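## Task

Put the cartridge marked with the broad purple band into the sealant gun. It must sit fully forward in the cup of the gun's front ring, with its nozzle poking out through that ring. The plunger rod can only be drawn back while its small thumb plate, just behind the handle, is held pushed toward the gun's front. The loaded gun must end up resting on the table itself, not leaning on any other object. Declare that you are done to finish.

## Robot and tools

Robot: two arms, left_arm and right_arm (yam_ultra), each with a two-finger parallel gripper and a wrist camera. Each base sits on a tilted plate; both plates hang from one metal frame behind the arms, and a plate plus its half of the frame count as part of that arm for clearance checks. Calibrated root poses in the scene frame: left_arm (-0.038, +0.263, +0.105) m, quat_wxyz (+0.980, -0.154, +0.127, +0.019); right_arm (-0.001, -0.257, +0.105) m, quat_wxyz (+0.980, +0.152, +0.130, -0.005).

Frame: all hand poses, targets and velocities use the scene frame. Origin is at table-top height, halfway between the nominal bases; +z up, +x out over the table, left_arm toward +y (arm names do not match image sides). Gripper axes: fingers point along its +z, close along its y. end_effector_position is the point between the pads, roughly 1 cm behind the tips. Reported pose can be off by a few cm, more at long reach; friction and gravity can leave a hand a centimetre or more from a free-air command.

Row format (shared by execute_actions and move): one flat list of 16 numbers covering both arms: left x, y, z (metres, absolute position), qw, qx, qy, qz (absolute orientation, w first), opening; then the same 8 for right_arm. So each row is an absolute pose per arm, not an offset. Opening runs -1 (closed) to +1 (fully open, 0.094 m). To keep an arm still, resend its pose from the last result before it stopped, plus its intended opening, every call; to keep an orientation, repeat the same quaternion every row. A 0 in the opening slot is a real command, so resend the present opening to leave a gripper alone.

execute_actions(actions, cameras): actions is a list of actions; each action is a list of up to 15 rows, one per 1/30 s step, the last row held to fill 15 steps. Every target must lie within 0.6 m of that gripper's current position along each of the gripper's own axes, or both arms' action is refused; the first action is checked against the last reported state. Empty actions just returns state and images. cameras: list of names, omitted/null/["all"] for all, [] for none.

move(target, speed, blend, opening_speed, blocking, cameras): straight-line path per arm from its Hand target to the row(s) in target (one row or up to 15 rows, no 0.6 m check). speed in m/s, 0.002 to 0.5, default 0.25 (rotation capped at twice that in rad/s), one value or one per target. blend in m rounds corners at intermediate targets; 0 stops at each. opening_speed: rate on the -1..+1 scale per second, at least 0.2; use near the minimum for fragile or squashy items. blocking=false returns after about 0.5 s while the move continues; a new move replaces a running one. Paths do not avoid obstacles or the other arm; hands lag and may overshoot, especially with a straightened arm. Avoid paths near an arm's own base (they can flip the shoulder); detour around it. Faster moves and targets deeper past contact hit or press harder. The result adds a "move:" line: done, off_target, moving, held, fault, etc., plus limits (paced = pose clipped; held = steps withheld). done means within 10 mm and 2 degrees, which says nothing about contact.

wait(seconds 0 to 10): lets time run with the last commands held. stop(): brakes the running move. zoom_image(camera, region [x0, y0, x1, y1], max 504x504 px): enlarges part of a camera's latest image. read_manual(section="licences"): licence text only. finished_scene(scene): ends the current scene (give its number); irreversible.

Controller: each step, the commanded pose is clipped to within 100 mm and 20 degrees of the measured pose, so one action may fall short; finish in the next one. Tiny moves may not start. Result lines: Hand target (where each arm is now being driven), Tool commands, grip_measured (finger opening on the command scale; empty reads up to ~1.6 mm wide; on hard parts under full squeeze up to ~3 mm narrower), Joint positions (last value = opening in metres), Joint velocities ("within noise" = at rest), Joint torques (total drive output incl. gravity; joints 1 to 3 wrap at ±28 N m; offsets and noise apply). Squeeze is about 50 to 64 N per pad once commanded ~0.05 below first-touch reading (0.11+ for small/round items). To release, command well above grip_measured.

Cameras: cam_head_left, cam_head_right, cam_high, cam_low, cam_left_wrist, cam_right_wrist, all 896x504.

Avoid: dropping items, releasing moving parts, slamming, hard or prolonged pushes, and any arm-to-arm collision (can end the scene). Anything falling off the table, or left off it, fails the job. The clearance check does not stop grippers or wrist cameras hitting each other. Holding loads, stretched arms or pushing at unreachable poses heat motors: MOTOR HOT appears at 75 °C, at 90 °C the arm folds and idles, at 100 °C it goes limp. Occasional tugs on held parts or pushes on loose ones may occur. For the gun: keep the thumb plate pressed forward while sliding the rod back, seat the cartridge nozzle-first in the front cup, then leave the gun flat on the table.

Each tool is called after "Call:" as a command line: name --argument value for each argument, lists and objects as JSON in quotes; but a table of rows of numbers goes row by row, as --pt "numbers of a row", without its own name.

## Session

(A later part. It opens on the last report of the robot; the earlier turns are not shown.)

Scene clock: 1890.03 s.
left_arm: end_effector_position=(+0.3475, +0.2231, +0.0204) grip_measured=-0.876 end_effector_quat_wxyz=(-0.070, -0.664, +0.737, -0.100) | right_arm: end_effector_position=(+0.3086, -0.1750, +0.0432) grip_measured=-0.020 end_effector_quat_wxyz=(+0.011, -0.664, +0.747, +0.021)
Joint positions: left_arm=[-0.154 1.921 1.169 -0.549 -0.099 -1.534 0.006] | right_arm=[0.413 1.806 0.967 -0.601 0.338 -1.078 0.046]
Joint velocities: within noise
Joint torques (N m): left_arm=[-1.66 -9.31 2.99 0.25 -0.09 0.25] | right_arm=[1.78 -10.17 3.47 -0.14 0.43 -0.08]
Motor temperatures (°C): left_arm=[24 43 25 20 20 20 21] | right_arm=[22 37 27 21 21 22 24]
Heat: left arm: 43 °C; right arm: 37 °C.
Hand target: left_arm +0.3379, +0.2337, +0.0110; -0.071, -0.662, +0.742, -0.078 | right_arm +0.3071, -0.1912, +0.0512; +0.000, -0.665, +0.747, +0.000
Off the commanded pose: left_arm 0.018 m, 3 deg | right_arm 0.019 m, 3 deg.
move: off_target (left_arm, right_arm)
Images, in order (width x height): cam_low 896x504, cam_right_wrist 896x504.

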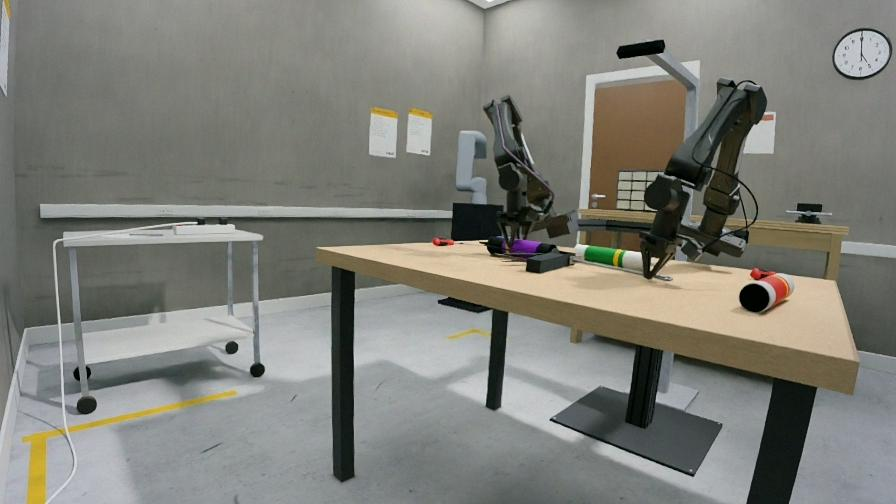

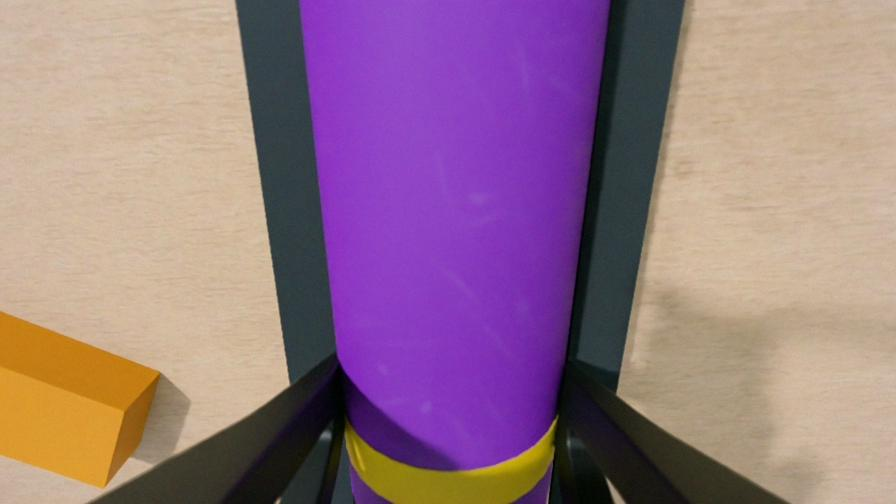

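Call:
move --pt "0.338 0.236 0.0105 0.0703 0.6620 -0.7421 0.0774 -1 0.307 -0.201 0.048 0 -0.6652 0.7466 0 -0.3" --speed 0.03 --cameras '["cam_right_wrist"]'

Call:
move --pt "0.338 0.231 0.0105 0.0703 0.6620 -0.7421 0.0774 -1 0.307 -0.186 0.036 0 -0.6652 0.7466 0 -0.3" --pt "0.338 0.228 0.0105 0.0703 0.6620 -0.7421 0.0774 -1 0.307 -0.181 0.035 0 -0.6652 0.7466 0 0.25" --pt "0.338 0.228 0.0105 0.0703 0.6620 -0.7421 0.0774 -1 0.307 -0.180 0.12 0 -0.6652 0.7466 0 0.25" --speed 0.08 --opening_speed 0.7 --cameras '["cam_right_wrist"]'

Call:
zoom_image --camera "cam_right_wrist" --region '[370, 350, 530, 480]'

Scene clock: 1900.60 s.
left_arm: end_effector_position=(+0.3474, +0.2210, +0.0208) grip_measured=-0.876 end_effector_quat_wxyz=(-0.076, -0.663, +0.737, -0.105) | right_arm: end_effector_position=(+0.3092, -0.1782, +0.0415) grip_measured=-0.022 end_effector_quat_wxyz=(+0.020, -0.664, +0.747, +0.030)
Joint positions: left_arm=[-0.152 1.921 1.169 -0.549 -0.083 -1.531 0.006] | right_arm=[0.387 1.792 0.952 -0.58 0.311 -1.108 0.046]
Joint velocities: within noise
Joint torques (N m): left_arm=[-1.36 -9.48 2.97 0.24 -0.21 0.27] | right_arm=[1.31 -9.83 3.29 -0.14 0.65 -0.09]
Motor temperatures (°C): left_arm=[24 43 25 20 20 20 21] | right_arm=[22 38 27 21 21 22 24]
Heat: left arm: 43 °C; right arm: 38 °C.
Hand target: left_arm +0.3378, +0.2356, +0.0111; -0.071, -0.662, +0.742, -0.078 | right_arm +0.3071, -0.1999, +0.0473; +0.000, -0.665, +0.747, +0.001
Off the commanded pose: left_arm 0.020 m, 3 deg | right_arm 0.024 m, 4 deg.
move: off_target (left_arm, right_arm)
Images, in order (width x height): cam_right_wrist 896x504.

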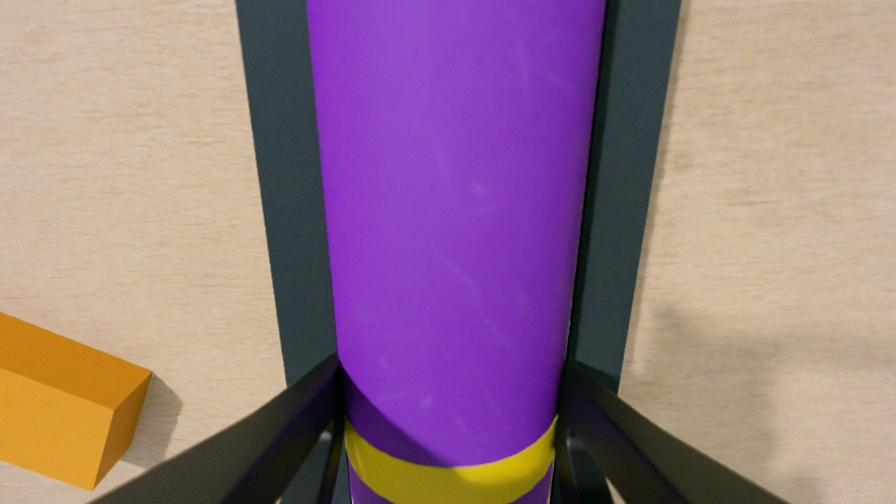

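Scene clock: 1904.43 s.
left_arm: end_effector_position=(+0.3479, +0.2220, +0.0206) grip_measured=-0.876 end_effector_quat_wxyz=(-0.073, -0.664, +0.737, -0.104) | right_arm: end_effector_position=(+0.2994, -0.1818, +0.1076) grip_measured=+0.248 end_effector_quat_wxyz=(-0.015, -0.668, +0.744, +0.007)
Joint positions: left_arm=[-0.152 1.921 1.169 -0.547 -0.089 -1.531 0.006] | right_arm=[0.512 1.686 1.081 -0.917 0.389 -0.964 0.059]
Joint velocities: within noise
Joint torques (N m): left_arm=[-3.15 -8.81 3.06 0.27 -0.22 0.06] | right_arm=[3.37 -7.56 8.08 -0.03 0.06 0.15]
Motor temperatures (°C): left_arm=[24 43 25 20 21 20 21] | right_arm=[22 37 27 21 21 22 24]
Heat: left arm: 43 °C; right arm: 37 °C.
Hand target: left_arm +0.3380, +0.2280, +0.0110; -0.071, -0.662, +0.742, -0.078 | right_arm +0.3068, -0.1801, +0.1198; +0.000, -0.665, +0.747, +0.000
Off the commanded pose: left_arm 0.015 m, 3 deg | right_arm 0.015 m, 2 deg.
move: off_target (left_arm, right_arm)
Images, in order (width x height): cam_right_wrist 896x504.

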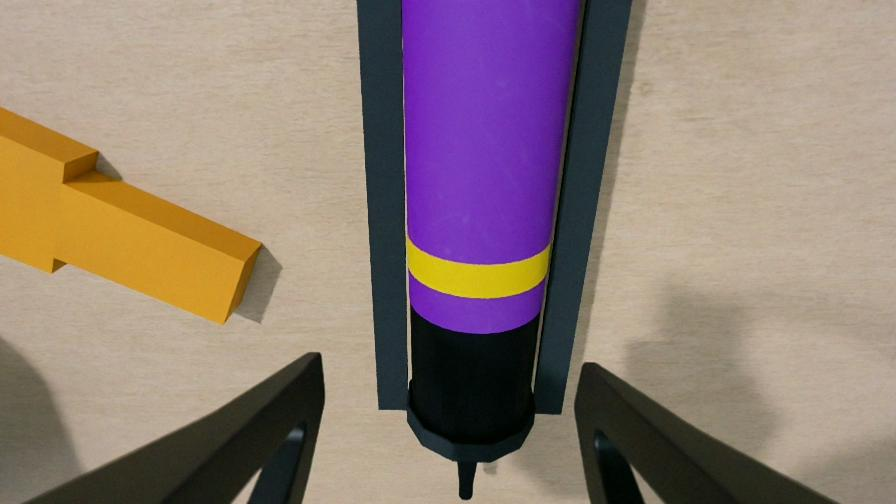

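Scaled by 3.150 from the camera's 896x504 image, which has a finer 1280x720 frame.

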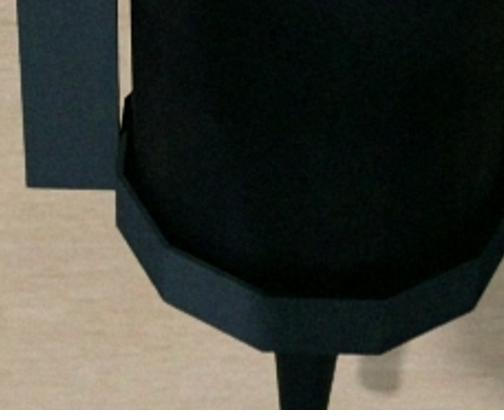

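Call:
move --pt "0.338 0.222 0.0115 0.0703 0.6620 -0.7421 0.0774 -0.4 0.312 -0.12 0.12 0 -0.6652 0.7466 0 0.25" --pt "0.334 0.21 0.16 0.0703 0.6620 -0.7421 0.0774 -0.4 0.315 -0.08 0.12 0 -0.6652 0.7466 0 0.25" --speed 0.15 --opening_speed 1.5

Call:
zoom_image --camera "cam_right_wrist" --region '[340, 40, 580, 220]'

Call:
zoom_image --camera "cam_low" --region '[460, 210, 700, 300]'

Scene clock: 1913.23 s.
left_arm: end_effector_position=(+0.3314, +0.2094, +0.1493) grip_measured=-0.402 end_effector_quat_wxyz=(-0.080, -0.661, +0.742, -0.073) | right_arm: end_effector_position=(+0.3124, -0.0861, +0.1160) grip_measured=+0.248 end_effector_quat_wxyz=(-0.002, -0.663, +0.749, +0.003)
Joint positions: left_arm=[-0.343 1.721 1.389 -1.05 -0.16 -1.721 0.028] | right_arm=[0.731 1.947 1.336 -0.974 0.397 -0.726 0.059]
Joint velocities: within noise
Joint torques (N m): left_arm=[-4.63 -10.37 6.53 0.12 0 -0.11] | right_arm=[4.23 -6.11 8.66 0.1 0.06 0.09]
Motor temperatures (°C): left_arm=[25 43 25 20 21 20 21] | right_arm=[22 37 27 21 21 22 23]
Heat: left arm: 43 °C; right arm: 37 °C.
Hand target: left_arm +0.3339, +0.2100, +0.1598; -0.070, -0.662, +0.742, -0.078 | right_arm +0.3148, -0.0801, +0.1200; +0.000, -0.665, +0.747, +0.000
Off the commanded pose: left_arm 0.011 m, 1 deg | right_arm 0.008 m, 1 deg.
move: off_target (left_arm)

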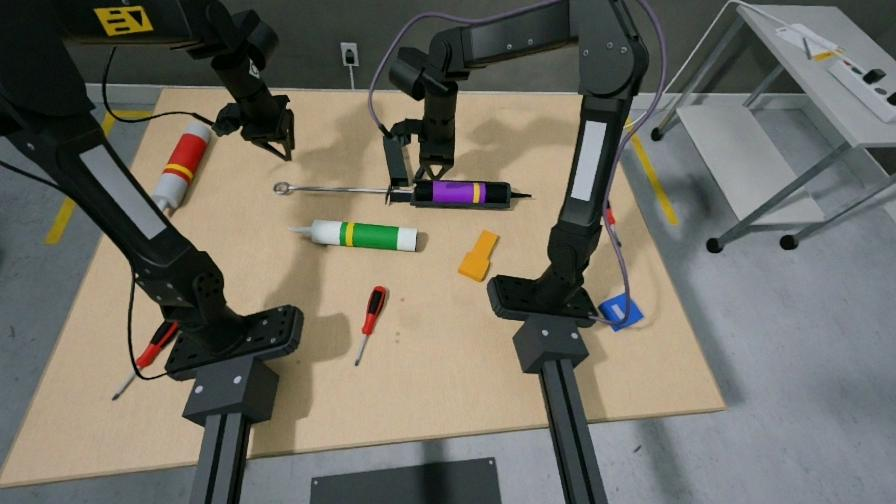

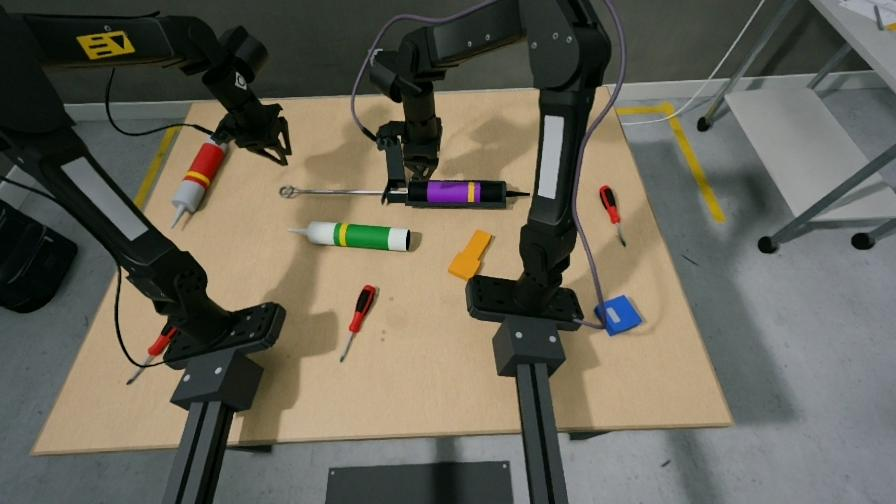

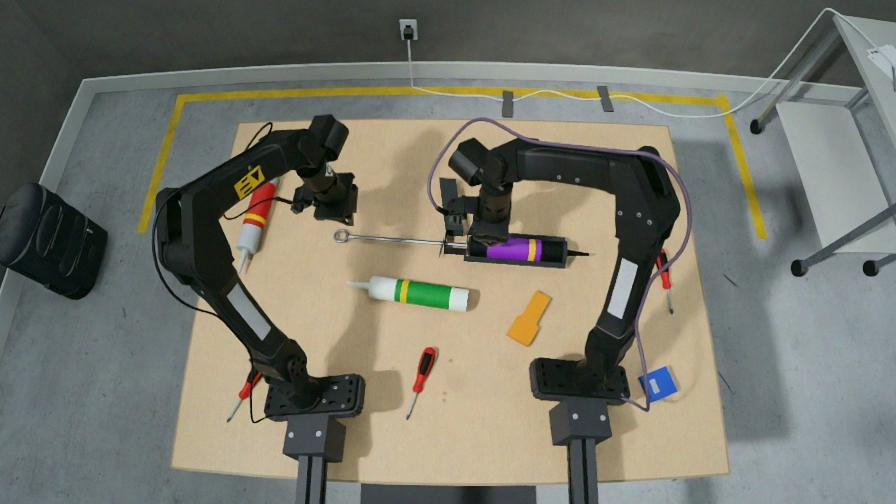

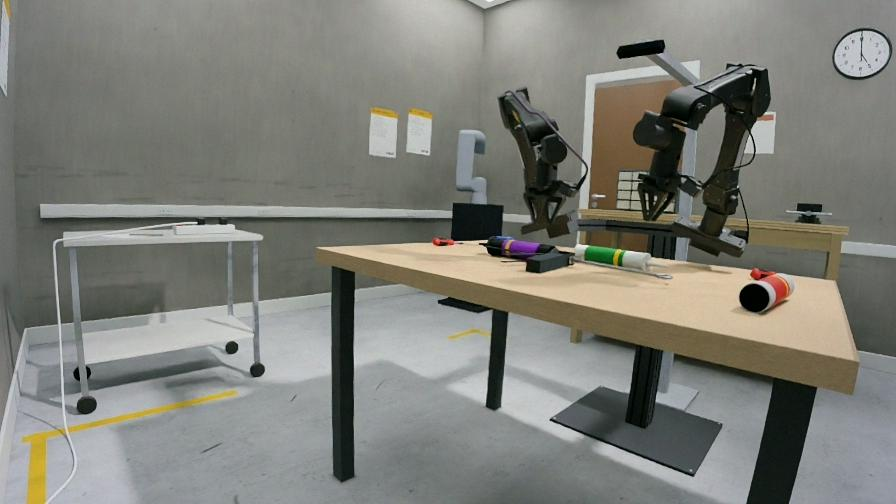

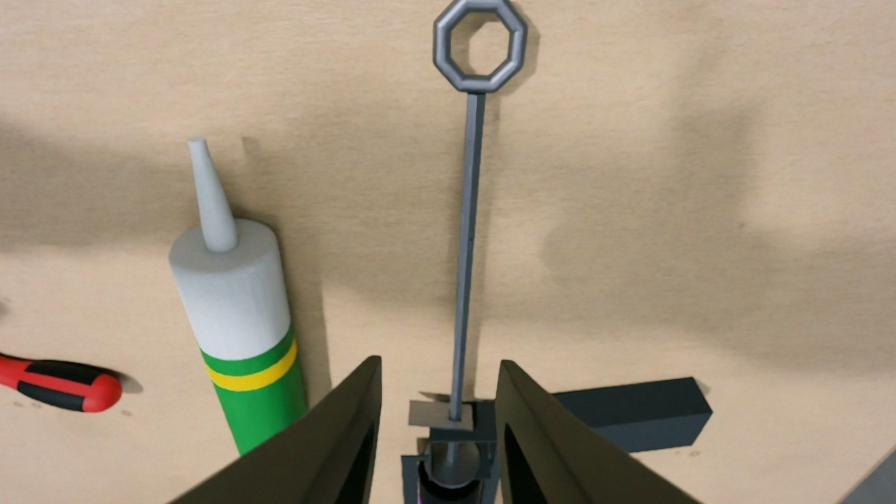

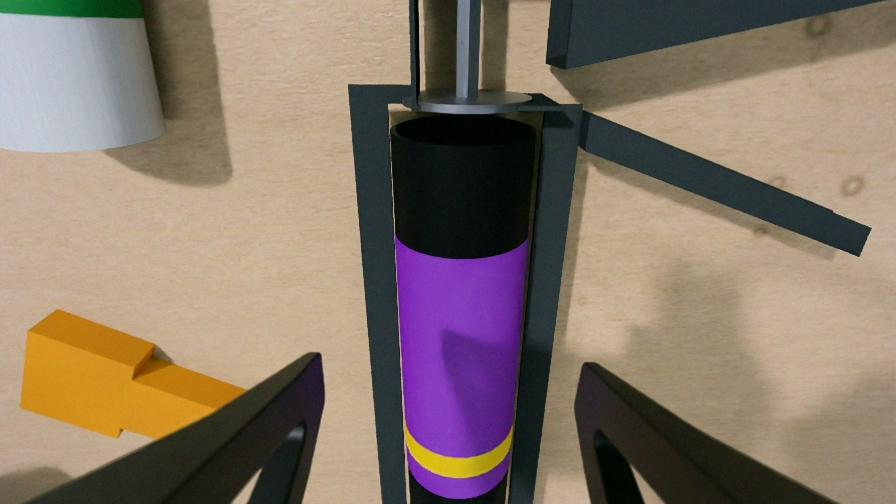

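Scaled by 2.100 from the camera's 896x504 image, which has a finer 1280x720 frame.

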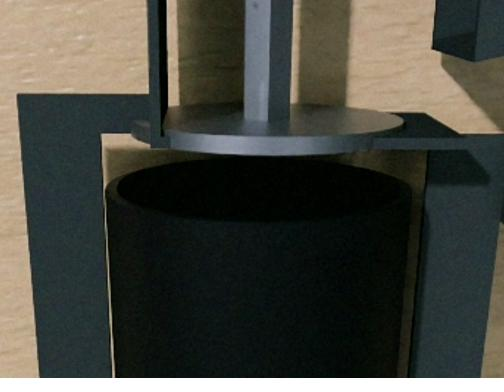

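Scaled by 2.100 from the camera's 896x504 image, which has a finer 1280x720 frame.

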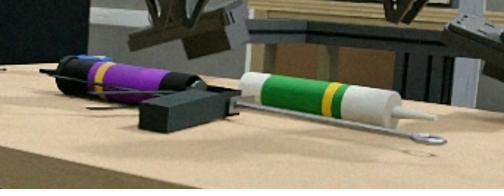

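Call:
move --pt "0.30 0.23 0.20 0.0703 0.6620 -0.7421 0.0774 -0.4 0.29 -0.20 0.20 0 -0.6652 0.7466 0 0.25" --speed 0.2 --cameras '["cam_high","cam_right_wrist"]'

Scene clock: 1918.83 s.
left_arm: end_effector_position=(+0.3085, +0.2296, +0.1974) grip_measured=-0.402 end_effector_quat_wxyz=(-0.072, -0.665, +0.739, -0.085) | right_arm: end_effector_position=(+0.2962, -0.1957, +0.2004) grip_measured=+0.248 end_effector_quat_wxyz=(+0.008, -0.660, +0.752, +0.000)
Joint positions: left_arm=[-0.363 1.56 1.389 -1.183 -0.165 -1.742 0.028] | right_arm=[0.61 1.529 1.274 -1.256 0.399 -0.856 0.059]
Joint velocities: within noise
Joint torques (N m): left_arm=[-4.31 -9.22 4.12 0.19 0 -0.13] | right_arm=[2.09 -5.75 4.77 0.1 0.02 -0.02]
Motor temperatures (°C): left_arm=[25 43 26 20 21 20 21] | right_arm=[22 37 28 21 21 22 23]
Heat: left arm: 43 °C; right arm: 37 °C.
Hand target: left_arm +0.3002, +0.2301, +0.1999; -0.070, -0.662, +0.742, -0.077 | right_arm +0.2901, -0.1999, +0.2000; +0.000, -0.665, +0.747, +0.000
Off the commanded pose: left_arm 0.009 m, 1 deg | right_arm 0.008 m, 1 deg.
move: done
Images, in order (width x height): cam_high 896x504, cam_right_wrist 896x504.

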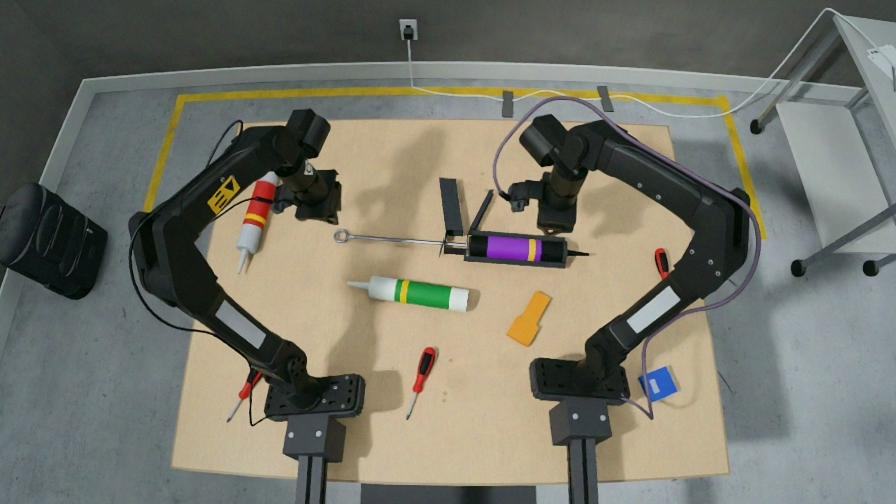

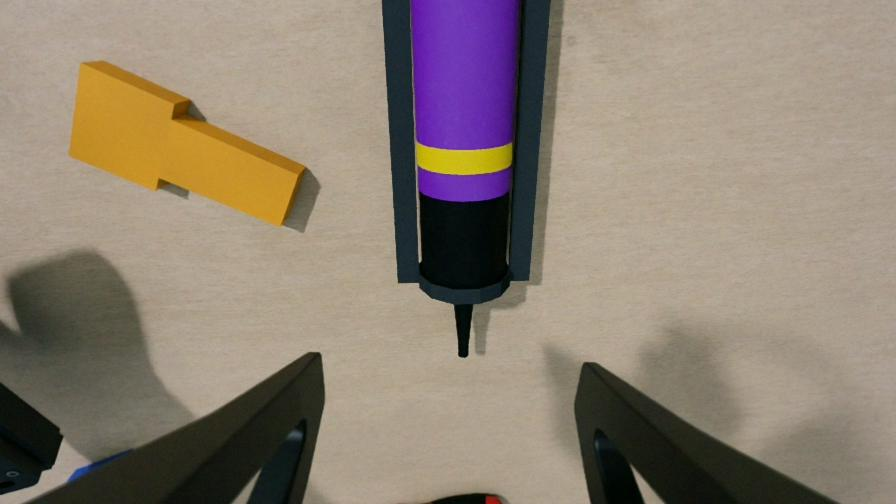

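Call:
finished_scene --scene 2

The scene is finished: the task was done.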